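## Task

Rotate the yellow die until 3 faces up and the green die until 5 faces up, and have both resting flat and entirely on the mat at the end, while the remaining die ends up entirely off the mat.

## Robot and tools

Robot: two arms, left_arm and right_arm, each on a tilted plate held by a shared metal frame behind them. Each has a parallel two-finger gripper. Calibrated base positions in the scene frame: left_arm (-0.005, +0.216, +0.137) m, right_arm (-0.049, -0.353, +0.137) m. A camera stand sits behind the arms.

Frames: the scene frame has its origin at table-top height, midway between the nominal bases; +x points out over the table, +y toward left_arm, +z up. Reported positions (m), quaternions (wxyz) and velocities (m/s, rad/s) use this frame. Commanded offsets, by contrast, are along the gripper's own Hand-target axes: fingers point along +z, close along x. end_effector_position is the point between the finger pads; fingertips extend 6.8 mm past it, and the 65 x 30 mm housing starts 28 mm back. A block on a post juts about 14 cm toward the gripper's -y side near the flange, turning with it. Printed poses may be off by a few cm.

Row format (shared by execute_actions and move): one flat list of 14 numbers covering both arms, each in [-1, 1]: left dx, dy, dz, rx, ry, rz, left shut, then the same seven for the right arm. dx..rz are an offset, not a pose: measured from that arm's Hand target at the start of the action or move, along the Hand target's axes. Scale: 1.0 = 0.6 m or 180 degrees; rx, ry, rz form one rotation vector. Repeating the same offset in a new call moves further. All zeros re-requests the current Hand target (useful when the gripper settled short). Shut: above 0.01 closes at full force, 0.01 or below opens fully; no partial positions; always resend the last value to keep a gripper unchanged. Grippers start open and only hold items roughly 22-28 mm wide; they report no grasp state.

execute_actions(actions, cameras): actions is a list of actions; each action is up to 15 rows, one per 1/30 s step, every row counted from the action's starting Hand target; a short table repeats its last row. An empty list returns images and the full state. cameras: list of names, ["all"], or []; an unknown name invalidates the call.

move(target, speed, blend, stop_force, zero, blocking, cameras): target is one 14-number row or a list of up to 15 rows, all offsets from the same starting Hand targets. Straight-line paths, no obstacle avoidance, capped at 10 s total. speed in m/s, 0.002-3.6 (default 0.25; rotation up to twice that in rad/s), one value or one per target. blend in m rounds corners (0 = stop at each). stop_force 3-120 N ends an arm's path when its wrist sensor feels that much push against the motion; unreliable while the gripper turns and may miss light pushes on loose objects; keep the same shut values in every row when using it; omit it when backing off something. zero (default true) re-zeros before the move. blocking=false returns early but cannot combine with stop_force. Result adds a move: line (done, off_target, moving, held, fault) and limits (paced = pose clipped, held = step withheld). Avoid paths near an arm's own base.

wait(seconds 0-10, cameras): lets time pass holding commands. stop(cameras): brakes a running move. zoom_image(camera, region [x0,y0,x1,y1] pixels, max 504x504): enlarges part of the newest image. zero_wrist_force(arm): subtracts the current reading. finished_scene(scene): the current scene's number; ends it irreversibly.

Results: Hand target (last commanded pose after clipping), end-effector pose and velocities, joint positions and torques (positive toward larger joint values, include the arm's weight), wrist force/torque in gripper axes plus the peak since last shown, Tool commands, motor temperatures. "within noise" means the arm is still. Orientation commands are clipped to 32 degrees from the measured pose per step, so large turns need several steps. Motion lags commands by about 0.09 or 0.17-0.22 s; fast moves overshoot.

Cameras (672x504): cam_head_left, cam_head_right, cam_high, cam_low, cam_left_wrist, cam_right_wrist.

Avoid: faults. A joint reaching its torque limit (shoulder/elbow 105/105/84.5 N m, wrists about 16.4 N m) or about 150 N outside force freezes that arm 10 s; arms are stiff, so aiming even slightly past a firm contact can trigger this. Overheating (85 °C, warned at 70) brakes an arm 30-60 s; stretched or loaded arms heat up. Arm-to-arm contact, or closing a gripper on the other's fingers, can fail the scene; the clearance check does not always prevent it. Do not drop or fling dice, slam into the table, or let anything leave the table. Release dice only when still. Objects may occasionally be nudged by outside pushes.

Each tool is called by a JSON object that holds its "op" and its "data".

## Session

{"op": "execute_actions", "data": {"actions": []}}

Scene clock: 0.00 s.
left_arm: end_effector_position=(+0.5256, +0.2565, +0.1948) end_effector_quat_wxyz=(+0.036, +0.986, +0.105, -0.124) | right_arm: end_effector_position=(+0.3593, -0.2672, +0.2383) end_effector_quat_wxyz=(-0.160, +0.696, -0.700, +0.002)
Joint positions: left_arm=[-0.262 -1.229 1.921 4.231 -1.449 1.048] | right_arm=[3.807 -1.582 -2.496 -0.422 1.333 -2.477]
Joint velocities: within noise
Joint torques (N m): no reading
Motor temperatures (°C): left_arm=[29 30 33 37 35 42] | right_arm=[34 29 37 43 40 31]
Wrist force (N): no reading
Wrist torque (N m): no reading
Wrist force, peak (N): no reading
Hand target: left_arm +0.5256, +0.2565, +0.1948; +0.036, +0.986, +0.105, -0.124 | right_arm +0.3593, -0.2672, +0.2383; -0.160, +0.696, -0.700, +0.002
Tool commands: left_gripper/shut=+0.0 right_gripper/shut=+0.0

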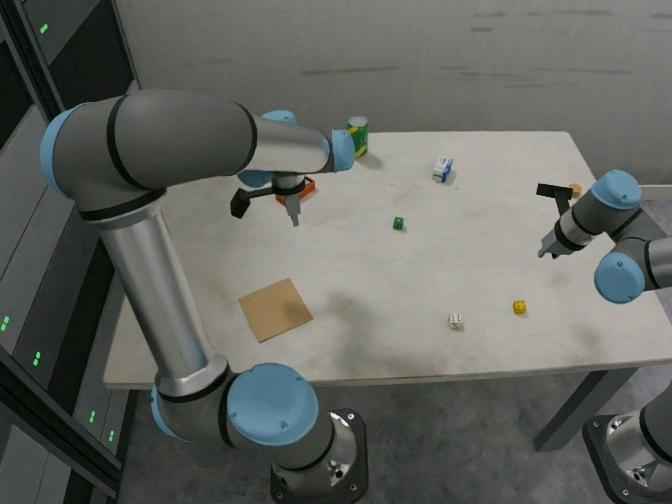

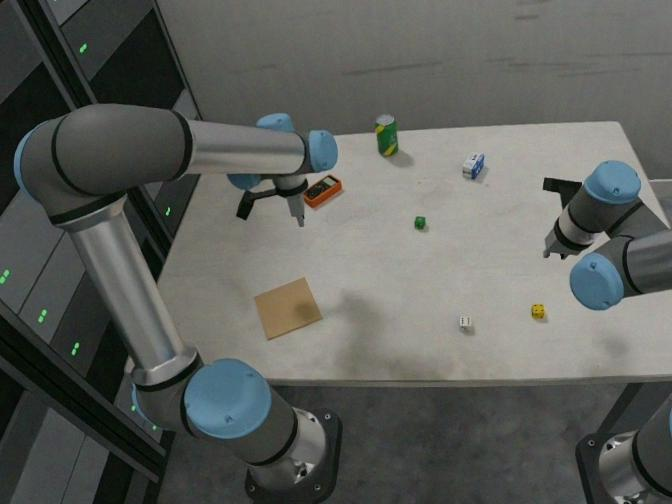

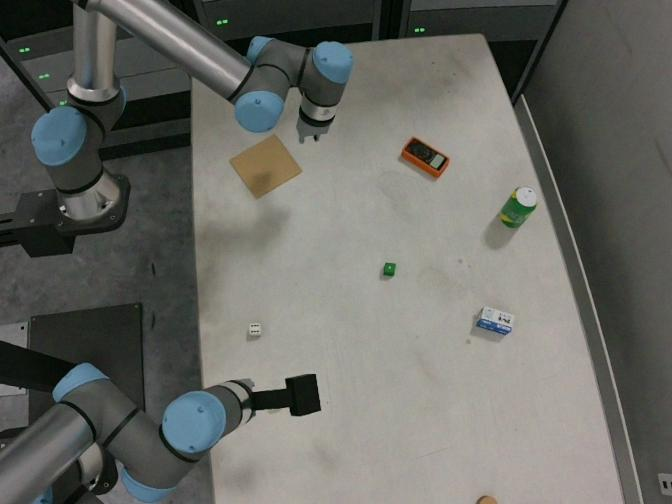

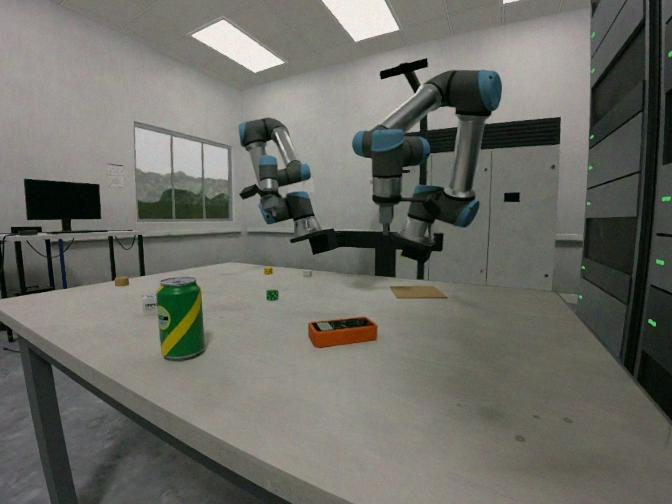

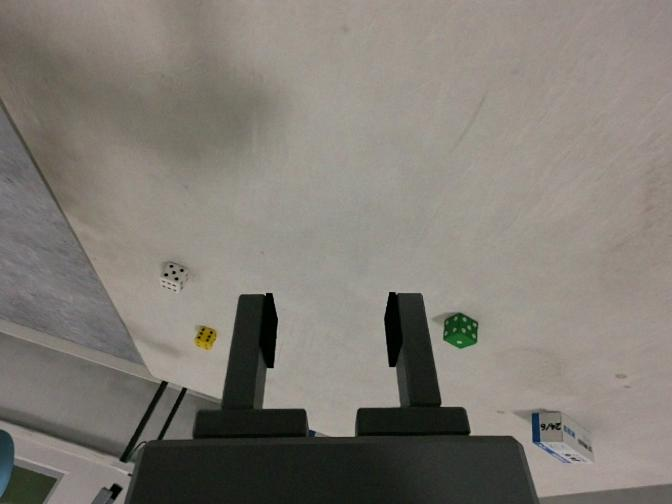

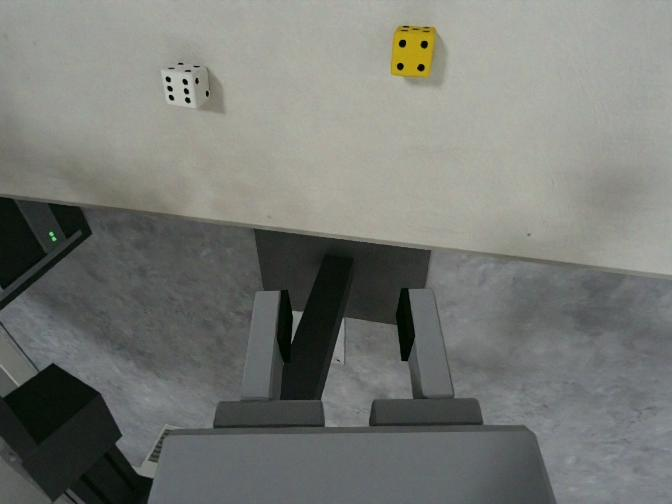

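{"op": "zoom_image", "data": {"camera": "cam_head_left", "region": [360, 180, 560, 350]}}

{"op": "zoom_image", "data": {"camera": "cam_head_right", "region": [380, 180, 580, 350]}}

{"op": "zoom_image", "data": {"camera": "cam_left_wrist", "region": [120, 230, 520, 480]}}

{"op": "zoom_image", "data": {"camera": "cam_right_wrist", "region": [120, 0, 500, 150]}}

{"op": "zoom_image", "data": {"camera": "cam_high", "region": [200, 120, 460, 440]}}

{"op": "zoom_image", "data": {"camera": "cam_low", "region": [230, 240, 350, 320]}}

Scaled by 2.520 from the camera's 672x504 image, which has a finer 960x720 frame.

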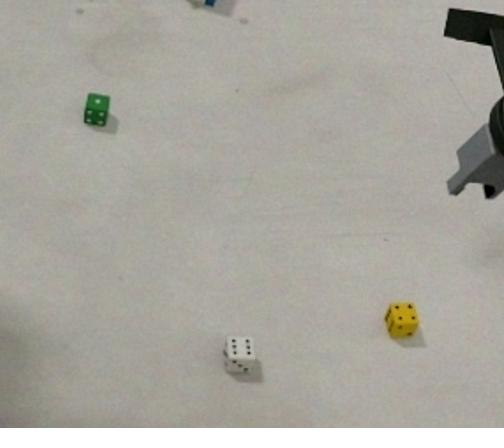

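Scaled by 2.520 from the camera's 672x504 image, which has a finer 960x720 frame.

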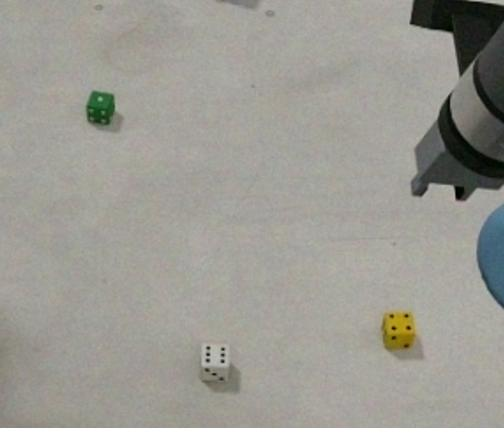

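Scaled by 1.260 from the camera's 672x504 image, which has a finer 960x720 frame.

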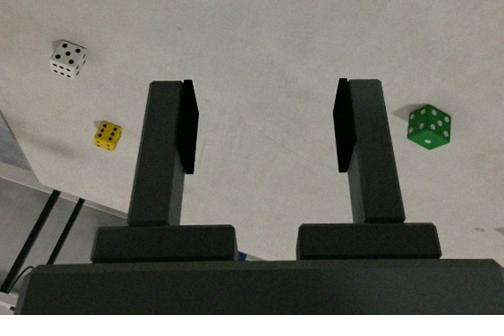

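Scaled by 1.326 from the camera's 672x504 image, which has a finer 960x720 frame.

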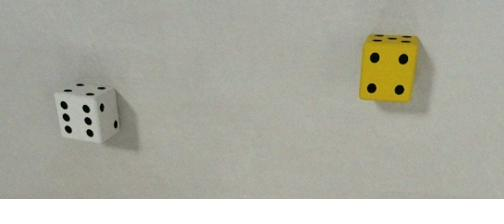

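Scaled by 1.575 from the camera's 672x504 image, which has a finer 960x720 frame.

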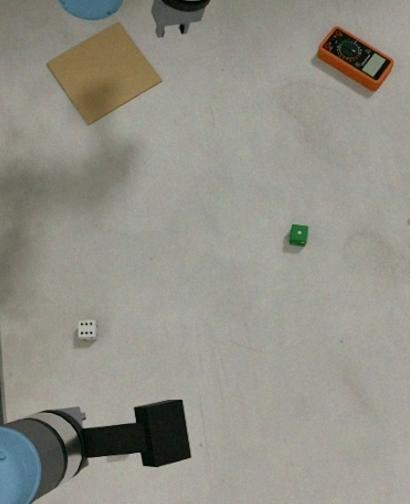

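Scaled by 4.200 from the camera's 672x504 image, which has a finer 960x720 frame.

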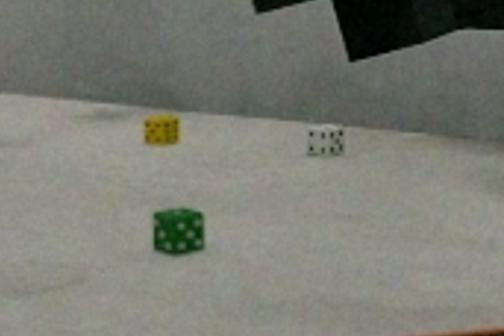

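{"op": "zoom_image", "data": {"camera": "cam_head_left", "region": [495, 290, 545, 328]}}

{"op": "zoom_image", "data": {"camera": "cam_head_right", "region": [515, 290, 565, 328]}}

{"op": "zoom_image", "data": {"camera": "cam_head_right", "region": [400, 205, 440, 240]}}

{"op": "zoom_image", "data": {"camera": "cam_right_wrist", "region": [360, 10, 460, 90]}}

{"op": "zoom_image", "data": {"camera": "cam_left_wrist", "region": [420, 290, 500, 360]}}

Scaled by 10.080 from the camera's 672x504 image, which has a finer 960x720 frame.

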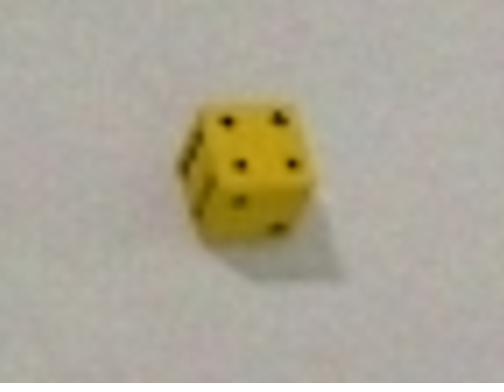

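Scaled by 10.080 from the camera's 672x504 image, which has a finer 960x720 frame.

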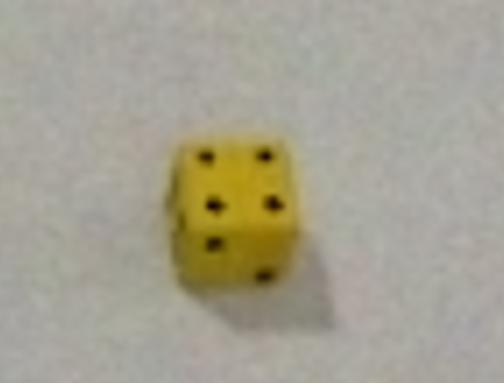

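Scaled by 12.600 from the camera's 672x504 image, which has a finer 960x720 frame.

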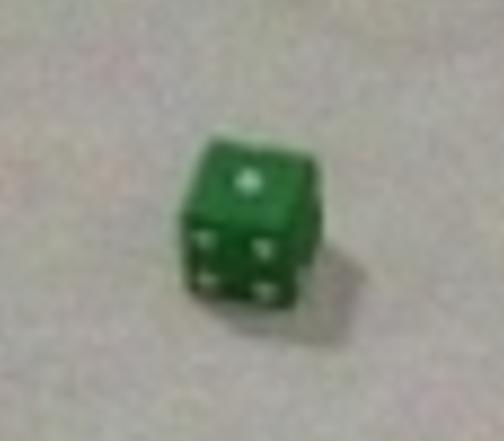

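Scaled by 5.040 from the camera's 672x504 image, which has a finer 960x720 frame.

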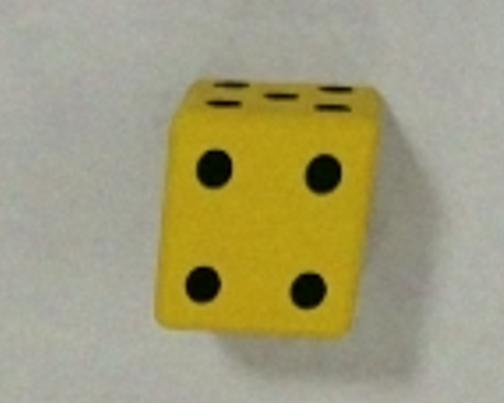

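Scaled by 6.300 from the camera's 672x504 image, which has a finer 960x720 frame.

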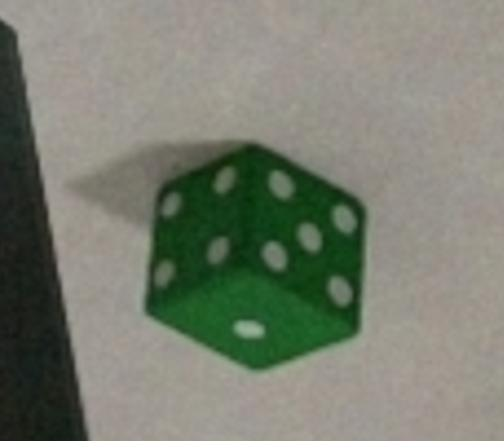

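{"op": "zoom_image", "data": {"camera": "cam_low", "region": [350, 140, 490, 270]}}

{"op": "zoom_image", "data": {"camera": "cam_low", "region": [230, 110, 350, 270]}}

{"op": "zoom_image", "data": {"camera": "cam_head_right", "region": [220, 100, 350, 240]}}

{"op": "zoom_image", "data": {"camera": "cam_head_right", "region": [520, 140, 672, 320]}}

{"op": "zoom_image", "data": {"camera": "cam_high", "region": [140, 340, 340, 480]}}

Scaled by 3.600 from the camera's 672x504 image, which has a finer 960x720 frame.

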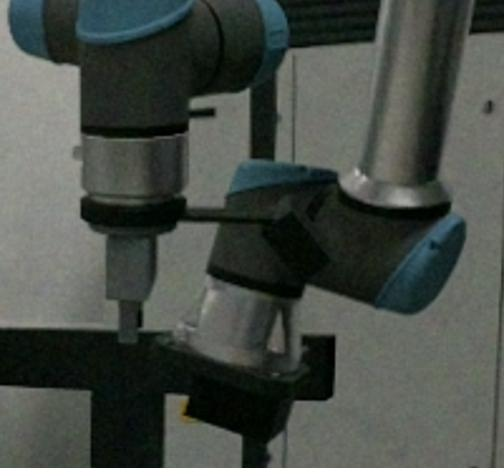

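Scaled by 3.150 from the camera's 672x504 image, which has a finer 960x720 frame.

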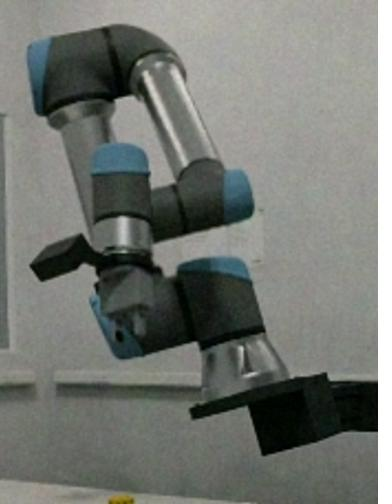

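Scaled by 3.600 from the camera's 672x504 image, which has a finer 960x720 frame.

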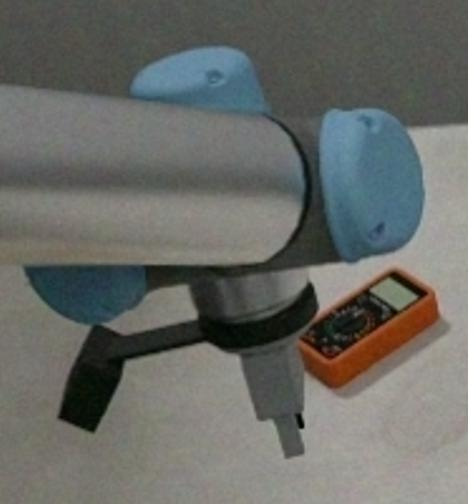

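Scaled by 2.800 from the camera's 672x504 image, which has a finer 960x720 frame.

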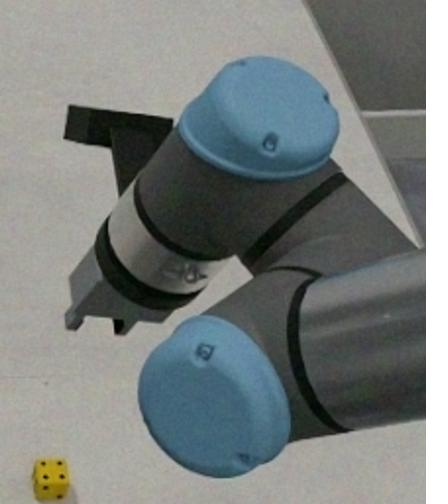

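Scaled by 2.520 from the camera's 672x504 image, which has a finer 960x720 frame.

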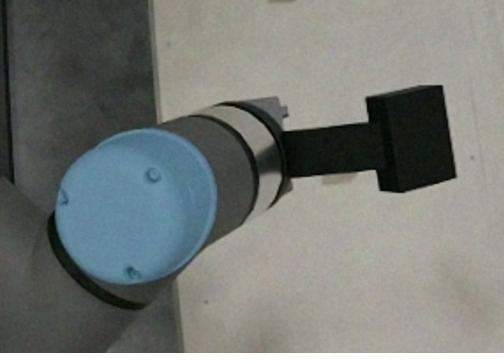

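{"op": "move", "data": {"target": [0.2155, 0.3940, 0.0427, -0.0959, 0.0319, 0.2010, 0, 0.4975, 0.0425, -0.3018, 0, 0, 0, 0], "speed": 0.3, "cameras": ["cam_left_wrist", "cam_head_left", "cam_head_right", "cam_high"]}}

Scene clock: 62.87 s.
left_arm: end_effector_position=(+0.6930, +0.0491, +0.1482) end_effector_quat_wxyz=(+0.213, +0.958, -0.186, -0.042) | right_arm: end_effector_position=(+0.2991, -0.5972, +0.3382) end_effector_quat_wxyz=(-0.160, +0.696, -0.700, +0.002)
Joint positions: left_arm=[-0.377 -0.752 1.422 4.079 -1.725 1.565] | right_arm=[2.952 -1.116 -2.292 -0.987 1.571 -3.307]
Joint torques (N m): left_arm=[-27.14 -25.87 -31.26 0.69 -1.84 1.74] | right_arm=[-11.39 -8.15 34.72 0.58 2.32 -2.62]
Wrist force (N): left_arm=[1.0 0.4 0.2] | right_arm=[-0.2 -0.2 0.0]
Wrist torque (N m): left_arm=[-0.09 -0.07 -0.11] | right_arm=[-0.01 0.03 0.05]
Wrist force, peak (N): left_arm=[1.7 1.2 0.6] | right_arm=[-1.8 -0.4 -0.1]
Hand target: left_arm +0.6930, +0.0490, +0.1482; +0.213, +0.958, -0.186, -0.042 | right_arm +0.2991, -0.5973, +0.3382; -0.160, +0.696, -0.700, +0.002
Off the commanded pose: left_arm 0.000 m, 0 deg | right_arm 0.000 m, 0 deg.
move: done
Images, in order (width x height): cam_head_left 672x504, cam_head_right 672x504, cam_high 672x504, cam_left_wrist 672x504.

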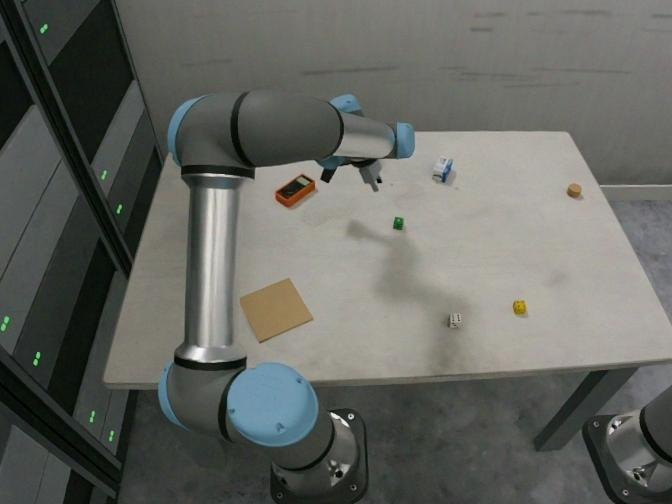

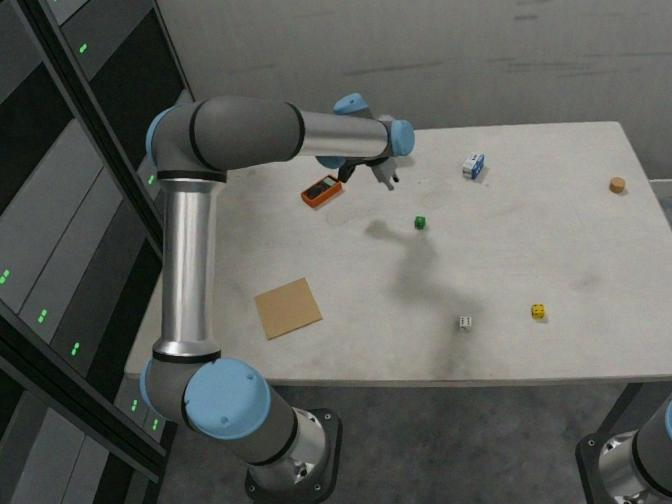

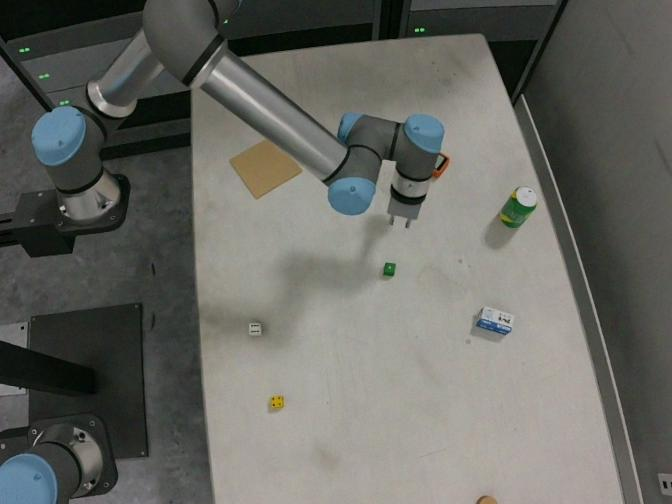

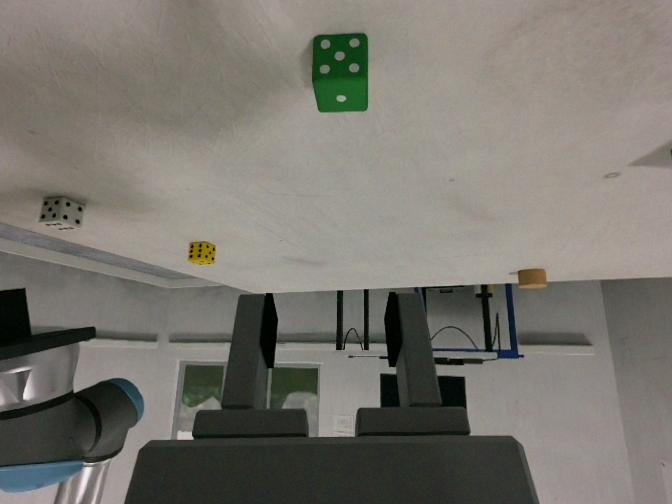

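{"op": "zoom_image", "data": {"camera": "cam_left_wrist", "region": [290, 20, 390, 120]}}

{"op": "zoom_image", "data": {"camera": "cam_left_wrist", "region": [200, 270, 460, 450]}}

{"op": "zoom_image", "data": {"camera": "cam_left_wrist", "region": [20, 180, 240, 290]}}

{"op": "zoom_image", "data": {"camera": "cam_head_right", "region": [440, 290, 560, 340]}}

{"op": "zoom_image", "data": {"camera": "cam_high", "region": [220, 240, 420, 430]}}

Scaled by 5.040 from the camera's 672x504 image, which has a finer 960x720 frame.

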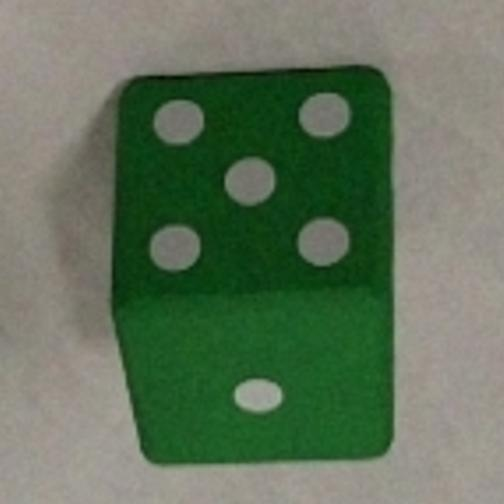

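Scaled by 1.938 from the camera's 672x504 image, which has a finer 960x720 frame.

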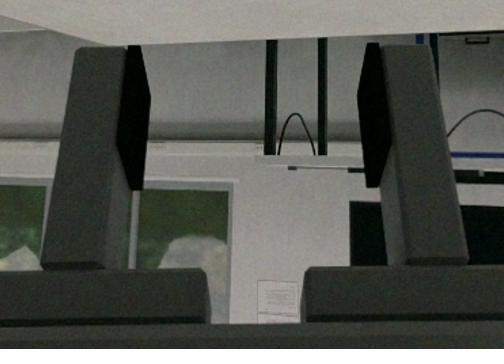

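Scaled by 2.291 from the camera's 672x504 image, which has a finer 960x720 frame.

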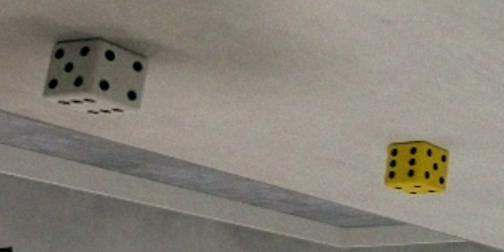

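Scaled by 4.200 from the camera's 672x504 image, which has a finer 960x720 frame.

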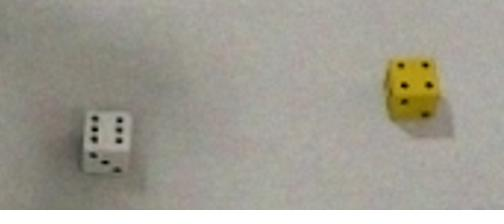

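Scaled by 2.520 from the camera's 672x504 image, which has a finer 960x720 frame.

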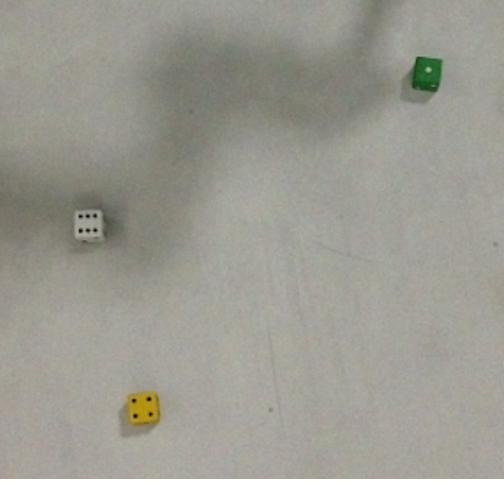

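{"op": "execute_actions", "data": {"actions": [], "cameras": ["cam_low", "cam_right_wrist"]}}

{"op": "zoom_image", "data": {"camera": "cam_low", "region": [220, 160, 440, 330]}}

Scene clock: 77.70 s.
left_arm: end_effector_position=(+0.6930, +0.0490, +0.1482) end_effector_quat_wxyz=(+0.213, +0.958, -0.186, -0.042) | right_arm: end_effector_position=(+0.2991, -0.5973, +0.3382) end_effector_quat_wxyz=(-0.160, +0.696, -0.700, +0.002)
Joint positions: left_arm=[-0.377 -0.752 1.422 4.079 -1.725 1.565] | right_arm=[2.952 -1.116 -2.292 -0.987 1.571 -3.307]
Joint velocities: within noise
Joint torques (N m): left_arm=[-27 -23.48 -30.97 0.57 -1.81 1.81] | right_arm=[-10.34 -7.9 36.9 0.7 2.6 -2.45]
Motor temperatures (°C): left_arm=[29 29 32 36 35 42] | right_arm=[33 29 36 43 39 31]
Wrist force (N): left_arm=[1.0 0.5 0.2] | right_arm=[-0.2 -0.5 -0.1]
Wrist torque (N m): left_arm=[-0.09 -0.07 -0.10] | right_arm=[-0.04 0.01 0.05]
Wrist force, peak (N): left_arm=[1.2 0.8 0.4] | right_arm=[0.3 -0.6 0.2]
Hand target: left_arm +0.6930, +0.0490, +0.1482; +0.213, +0.958, -0.186, -0.042 | right_arm +0.2991, -0.5973, +0.3382; -0.160, +0.696, -0.700, +0.002
Tool commands: left_gripper/shut=+0.0 right_gripper/shut=+0.0
Off the commanded pose: left_arm 0.000 m, 0 deg | right_arm 0.000 m, 0 deg.
Images, in order (width x height): cam_low 672x504, cam_right_wrist 672x504.

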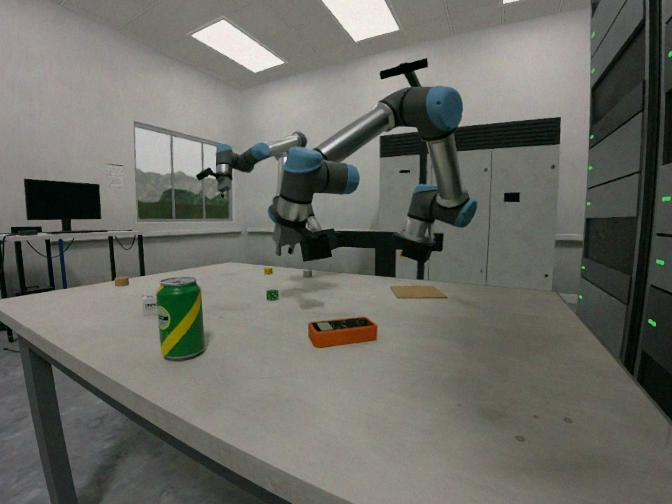

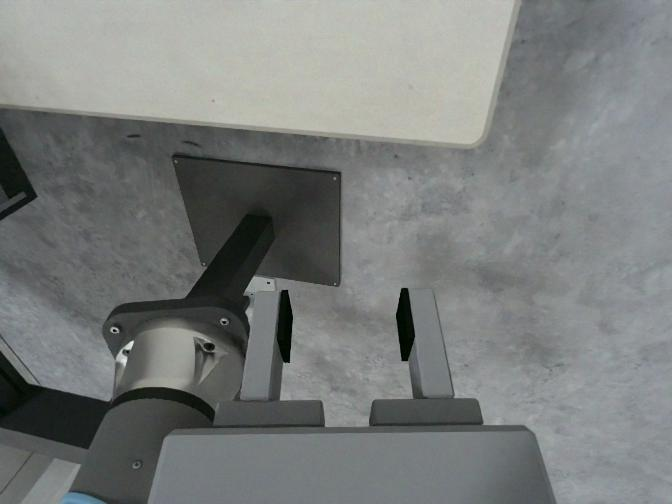

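Scaled by 2.291 from the camera's 672x504 image, which has a finer 960x720 frame.

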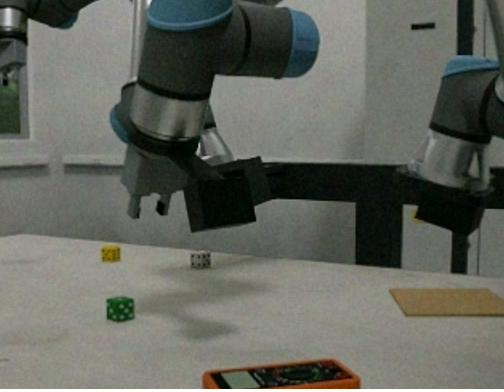

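{"op": "move", "data": {"target": [0.0067, 0.0168, 0.1695, 0.0389, 0, 0, 0, 0, 0, 0, 0, 0, 0, 0], "speed": 0.2, "cameras": ["cam_left_wrist", "cam_low"]}}

{"op": "zoom_image", "data": {"camera": "cam_left_wrist", "region": [240, 130, 440, 430]}}

{"op": "zoom_image", "data": {"camera": "cam_low", "region": [220, 190, 380, 330]}}

Scene clock: 96.00 s.
left_arm: end_effector_position=(+0.6771, -0.0008, +0.0604) end_effector_quat_wxyz=(+0.154, +0.969, -0.188, -0.030) | right_arm: end_effector_position=(+0.2991, -0.5973, +0.3382) end_effector_quat_wxyz=(-0.160, +0.696, -0.700, +0.002)
Joint positions: left_arm=[-0.446 -0.606 1.446 3.907 -1.605 1.497] | right_arm=[2.952 -1.116 -2.292 -0.987 1.571 -3.307]
Joint torques (N m): left_arm=[-26.88 -26.5 -27.6 -5.61 0.96 -1.32] | right_arm=[-10.79 -7.42 37.29 0.68 2.66 -2.49]
Wrist force (N): left_arm=[0.9 0.3 -0.2] | right_arm=[-0.1 -0.2 0.2]
Wrist torque (N m): left_arm=[-0.05 -0.05 0.00] | right_arm=[-0.01 0.01 0.04]
Wrist force, peak (N): left_arm=[0.8 0.9 -1.3] | right_arm=[-0.1 -0.7 -0.1]
Hand target: left_arm +0.6771, -0.0009, +0.0603; +0.154, +0.969, -0.188, -0.030 | right_arm +0.2991, -0.5973, +0.3382; -0.160, +0.696, -0.700, +0.002
Off the commanded pose: left_arm 0.000 m, 0 deg | right_arm 0.000 m, 0 deg.
move: done
Images, in order (width x height): cam_low 672x504, cam_left_wrist 672x504.

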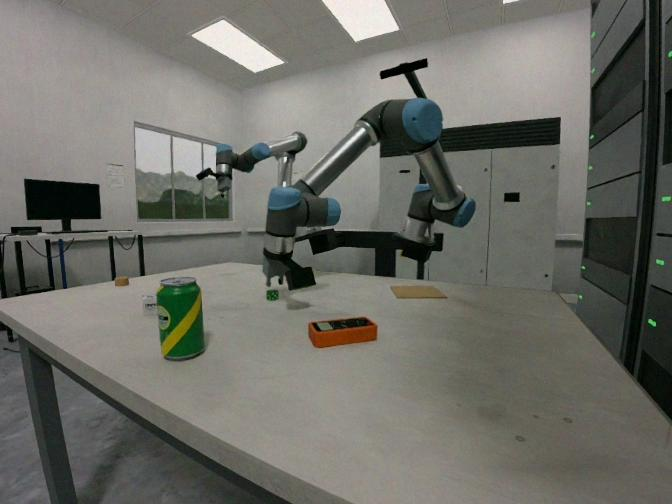

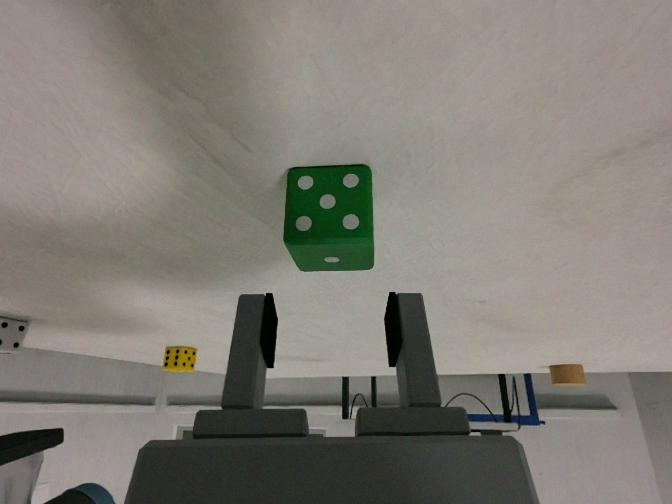

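Scaled by 1.680 from the camera's 672x504 image, which has a finer 960x720 frame.

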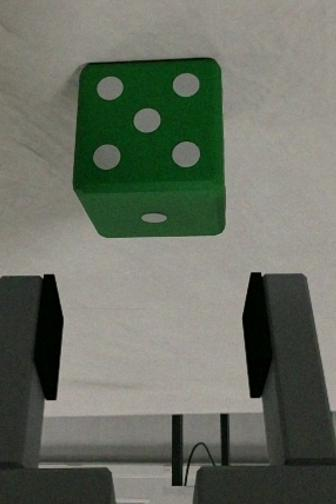

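Scaled by 3.150 from the camera's 672x504 image, which has a finer 960x720 frame.

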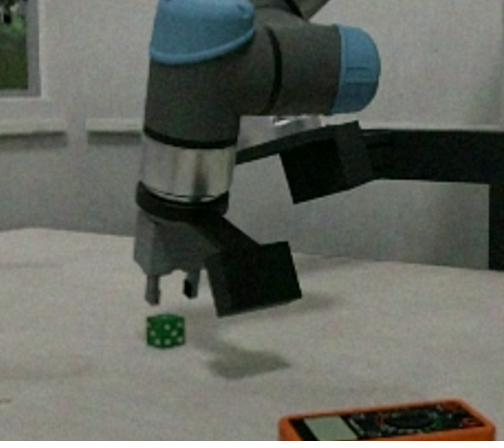

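{"op": "move", "data": {"target": [-0.0018, 0.0029, -0.0007, 0, 0.0077, -0.0238, 0, 0, 0, 0, 0, 0, 0, 0], "speed": 0.1}}

{"op": "move", "data": {"target": [0, 0, 0.0417, 0, 0, 0, 0, 0, 0, 0, 0, 0, 0, 0], "speed": 0.08, "stop_force": 8, "cameras": ["cam_left_wrist", "cam_low"]}}

{"op": "zoom_image", "data": {"camera": "cam_left_wrist", "region": [240, 200, 440, 420]}}

{"op": "zoom_image", "data": {"camera": "cam_low", "region": [240, 240, 340, 320]}}

Scene clock: 105.67 s.
left_arm: end_effector_position=(+0.6756, -0.0019, +0.0613) end_effector_quat_wxyz=(+0.155, +0.976, -0.150, -0.024) | right_arm: end_effector_position=(+0.2991, -0.5973, +0.3382) end_effector_quat_wxyz=(-0.160, +0.696, -0.700, +0.002)
Joint positions: left_arm=[-0.449 -0.612 1.468 3.867 -1.603 1.418] | right_arm=[2.952 -1.116 -2.292 -0.987 1.571 -3.307]
Joint torques (N m): left_arm=[-27.14 -71.54 -1.98 -5.07 1.19 -1.59] | right_arm=[-10.9 -7.52 36.96 0.73 2.6 -2.47]
Wrist force (N): left_arm=[1.0 0.5 0.1] | right_arm=[-0.1 -0.3 -0.4]
Wrist torque (N m): left_arm=[-0.03 -0.06 0.01] | right_arm=[-0.01 0.01 0.04]
Wrist force, peak (N): left_arm=[1.5 0.2 -0.5] | right_arm=[-0.4 -0.6 0.0]
Hand target: left_arm +0.6756, -0.0019, +0.0613; +0.155, +0.976, -0.150, -0.024 | right_arm +0.2991, -0.5973, +0.3382; -0.160, +0.696, -0.700, +0.002
Off the commanded pose: left_arm 0.000 m, 0 deg | right_arm 0.000 m, 0 deg.
move: done

Scene clock: 107.17 s.
left_arm: end_effector_position=(+0.6732, -0.0093, +0.0375) end_effector_quat_wxyz=(+0.155, +0.976, -0.150, -0.024) | right_arm: end_effector_position=(+0.2991, -0.5973, +0.3382) end_effector_quat_wxyz=(-0.160, +0.696, -0.700, +0.002)
Joint positions: left_arm=[-0.451 -0.567 1.46 3.83 -1.602 1.416] | right_arm=[2.952 -1.116 -2.292 -0.987 1.571 -3.307]
Joint torques (N m): left_arm=[-28.81 -27.41 -27.35 -5.39 0.35 -1.11] | right_arm=[-9.82 -6.79 36.74 0.65 2.6 -2.33]
Wrist force (N): left_arm=[0.7 0.5 0.1] | right_arm=[0.0 -0.4 0.0]
Wrist torque (N m): left_arm=[-0.05 -0.03 0.00] | right_arm=[-0.03 0.00 0.05]
Wrist force, peak (N): left_arm=[1.1 0.5 -0.9] | right_arm=[-0.4 -0.6 -0.2]
Hand target: left_arm +0.6732, -0.0093, +0.0375; +0.155, +0.976, -0.150, -0.024 | right_arm +0.2991, -0.5973, +0.3382; -0.160, +0.696, -0.700, +0.002
Off the commanded pose: left_arm 0.000 m, 0 deg | right_arm 0.000 m, 0 deg.
move: done
Images, in order (width x height): cam_low 672x504, cam_left_wrist 672x504.

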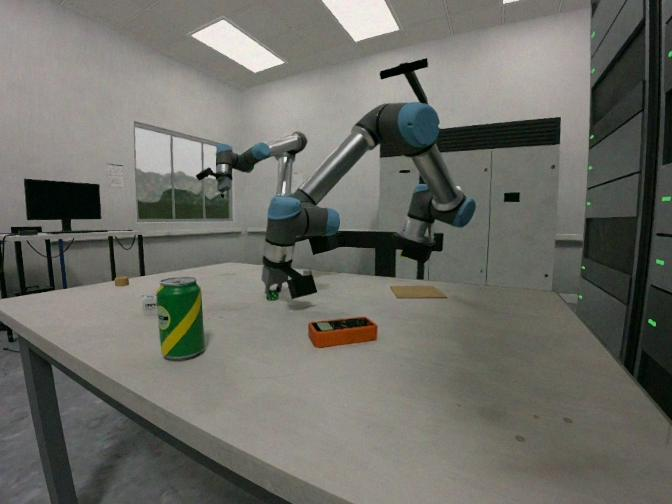

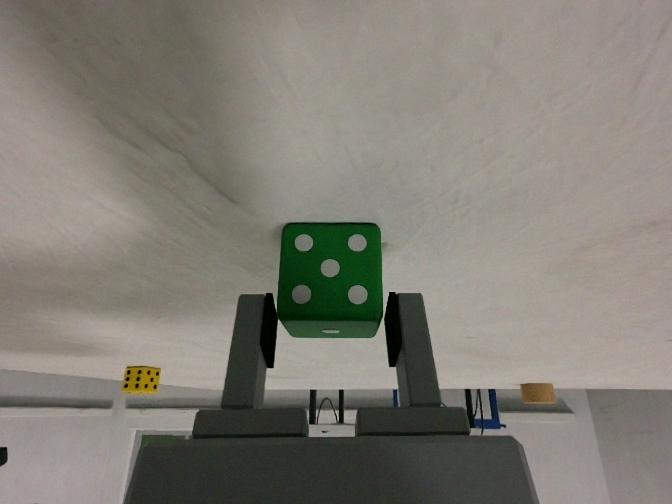

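Scaled by 2.291 from the camera's 672x504 image, which has a finer 960x720 frame.

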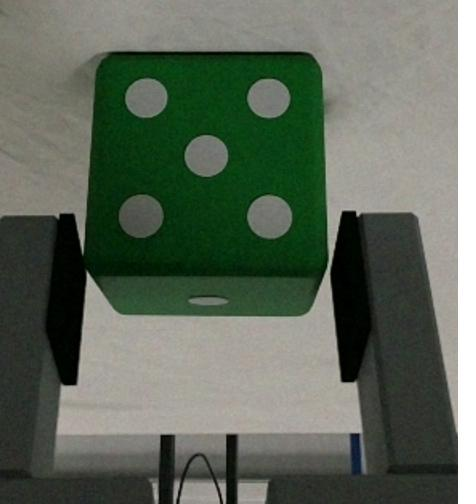

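Scaled by 5.040 from the camera's 672x504 image, which has a finer 960x720 frame.

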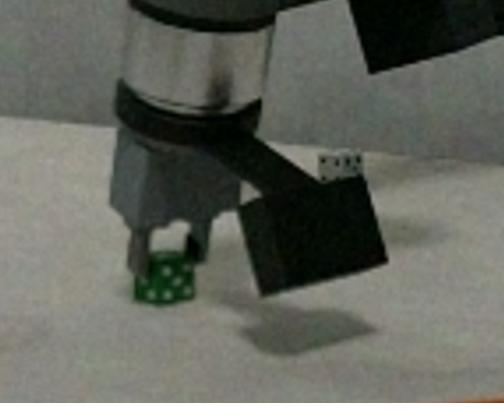

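{"op": "move", "data": {"target": [0, 0.0040, 0.0162, 0, 0, 0, 0, 0, 0, 0, 0, 0, 0, 0], "speed": 0.05, "stop_force": 8, "cameras": ["cam_left_wrist", "cam_low"]}}

{"op": "zoom_image", "data": {"camera": "cam_left_wrist", "region": [240, 200, 440, 420]}}

{"op": "zoom_image", "data": {"camera": "cam_low", "region": [240, 240, 340, 320]}}

Scene clock: 114.27 s.
left_arm: end_effector_position=(+0.6716, -0.0143, +0.0290) end_effector_quat_wxyz=(+0.155, +0.976, -0.150, -0.024) | right_arm: end_effector_position=(+0.2991, -0.5973, +0.3382) end_effector_quat_wxyz=(-0.160, +0.696, -0.700, +0.002)
Joint positions: left_arm=[-0.454 -0.549 1.456 3.817 -1.603 1.413] | right_arm=[2.952 -1.116 -2.292 -0.987 1.571 -3.307]
Joint torques (N m): left_arm=[-26.64 -26.23 -26.44 -5.3 -1.54 -1.38] | right_arm=[-9.93 -8.03 37.17 0.77 2.63 -2.44]
Wrist force (N): left_arm=[0.7 0.4 -0.1] | right_arm=[0.0 -0.3 0.1]
Wrist torque (N m): left_arm=[-0.07 -0.04 0.00] | right_arm=[-0.02 0.00 0.04]
Wrist force, peak (N): left_arm=[1.2 0.7 0.2] | right_arm=[-0.4 -0.6 0.0]
Hand target: left_arm +0.6716, -0.0143, +0.0290; +0.155, +0.976, -0.150, -0.024 | right_arm +0.2991, -0.5973, +0.3382; -0.160, +0.696, -0.700, +0.002
Off the commanded pose: left_arm 0.000 m, 0 deg | right_arm 0.000 m, 0 deg.
move: done
Images, in order (width x height): cam_low 672x504, cam_left_wrist 672x504.

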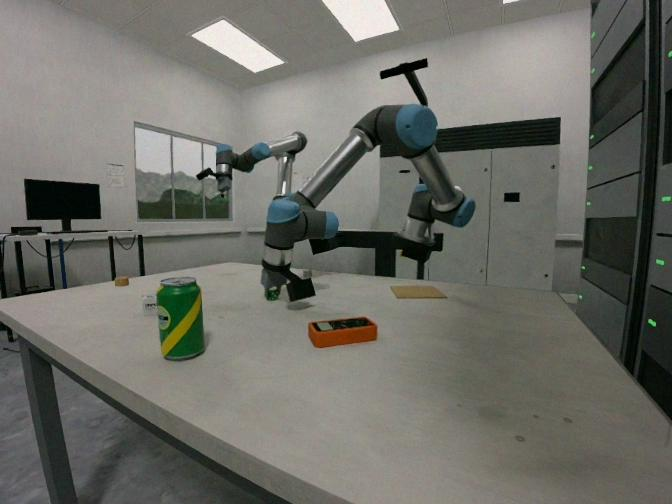

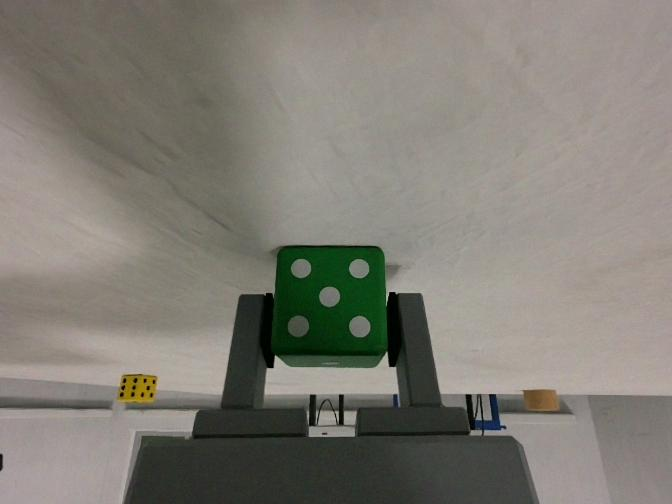

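Scaled by 2.291 from the camera's 672x504 image, which has a finer 960x720 frame.

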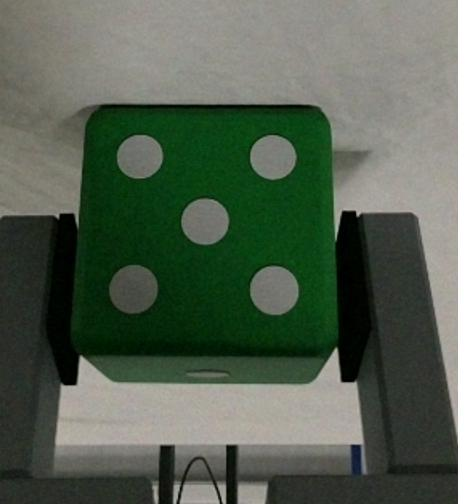

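Scaled by 5.040 from the camera's 672x504 image, which has a finer 960x720 frame.

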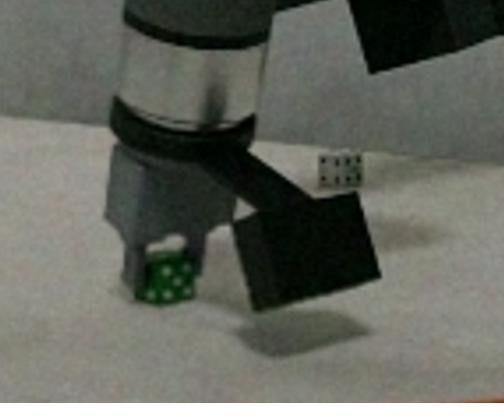

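{"op": "execute_actions", "data": {"actions": [[[0,0,0,0,0,0,1,0,0,0,0,0,0,0]]], "cameras": ["cam_left_wrist"]}}

{"op": "zoom_image", "data": {"camera": "cam_left_wrist", "region": [240, 200, 440, 420]}}

Scene clock: 115.97 s.
left_arm: end_effector_position=(+0.6716, -0.0143, +0.0290) end_effector_quat_wxyz=(+0.155, +0.976, -0.150, -0.024) | right_arm: end_effector_position=(+0.2991, -0.5973, +0.3382) end_effector_quat_wxyz=(-0.160, +0.696, -0.700, +0.002)
Joint positions: left_arm=[-0.454 -0.549 1.456 3.817 -1.603 1.413] | right_arm=[2.952 -1.116 -2.292 -0.987 1.571 -3.307]
Joint torques (N m): left_arm=[-27.65 -26.46 -24.69 -4.17 -1.47 -1.03] | right_arm=[-11.68 -6.85 37.43 0.79 2.74 -2.37]
Wrist force (N): left_arm=[0.9 0.7 0.1] | right_arm=[-0.1 -0.4 -0.2]
Wrist torque (N m): left_arm=[-0.04 -0.06 0.00] | right_arm=[-0.03 0.02 0.04]
Wrist force, peak (N): left_arm=[1.2 0.6 0.1] | right_arm=[-0.3 -0.7 -0.2]
Hand target: left_arm +0.6716, -0.0143, +0.0290; +0.155, +0.976, -0.150, -0.024 | right_arm +0.2991, -0.5973, +0.3382; -0.160, +0.696, -0.700, +0.002
Off the commanded pose: left_arm 0.000 m, 0 deg | right_arm 0.000 m, 0 deg.
Images, in order (width x height): cam_left_wrist 672x504.

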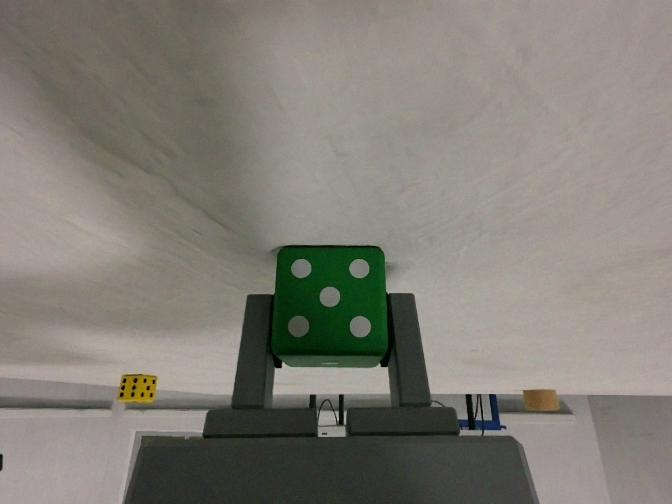

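Scaled by 2.291 from the camera's 672x504 image, which has a finer 960x720 frame.

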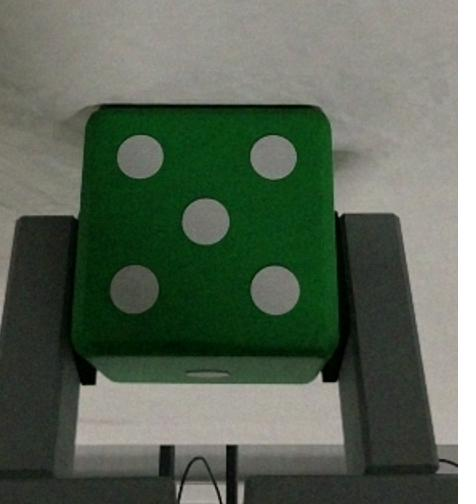

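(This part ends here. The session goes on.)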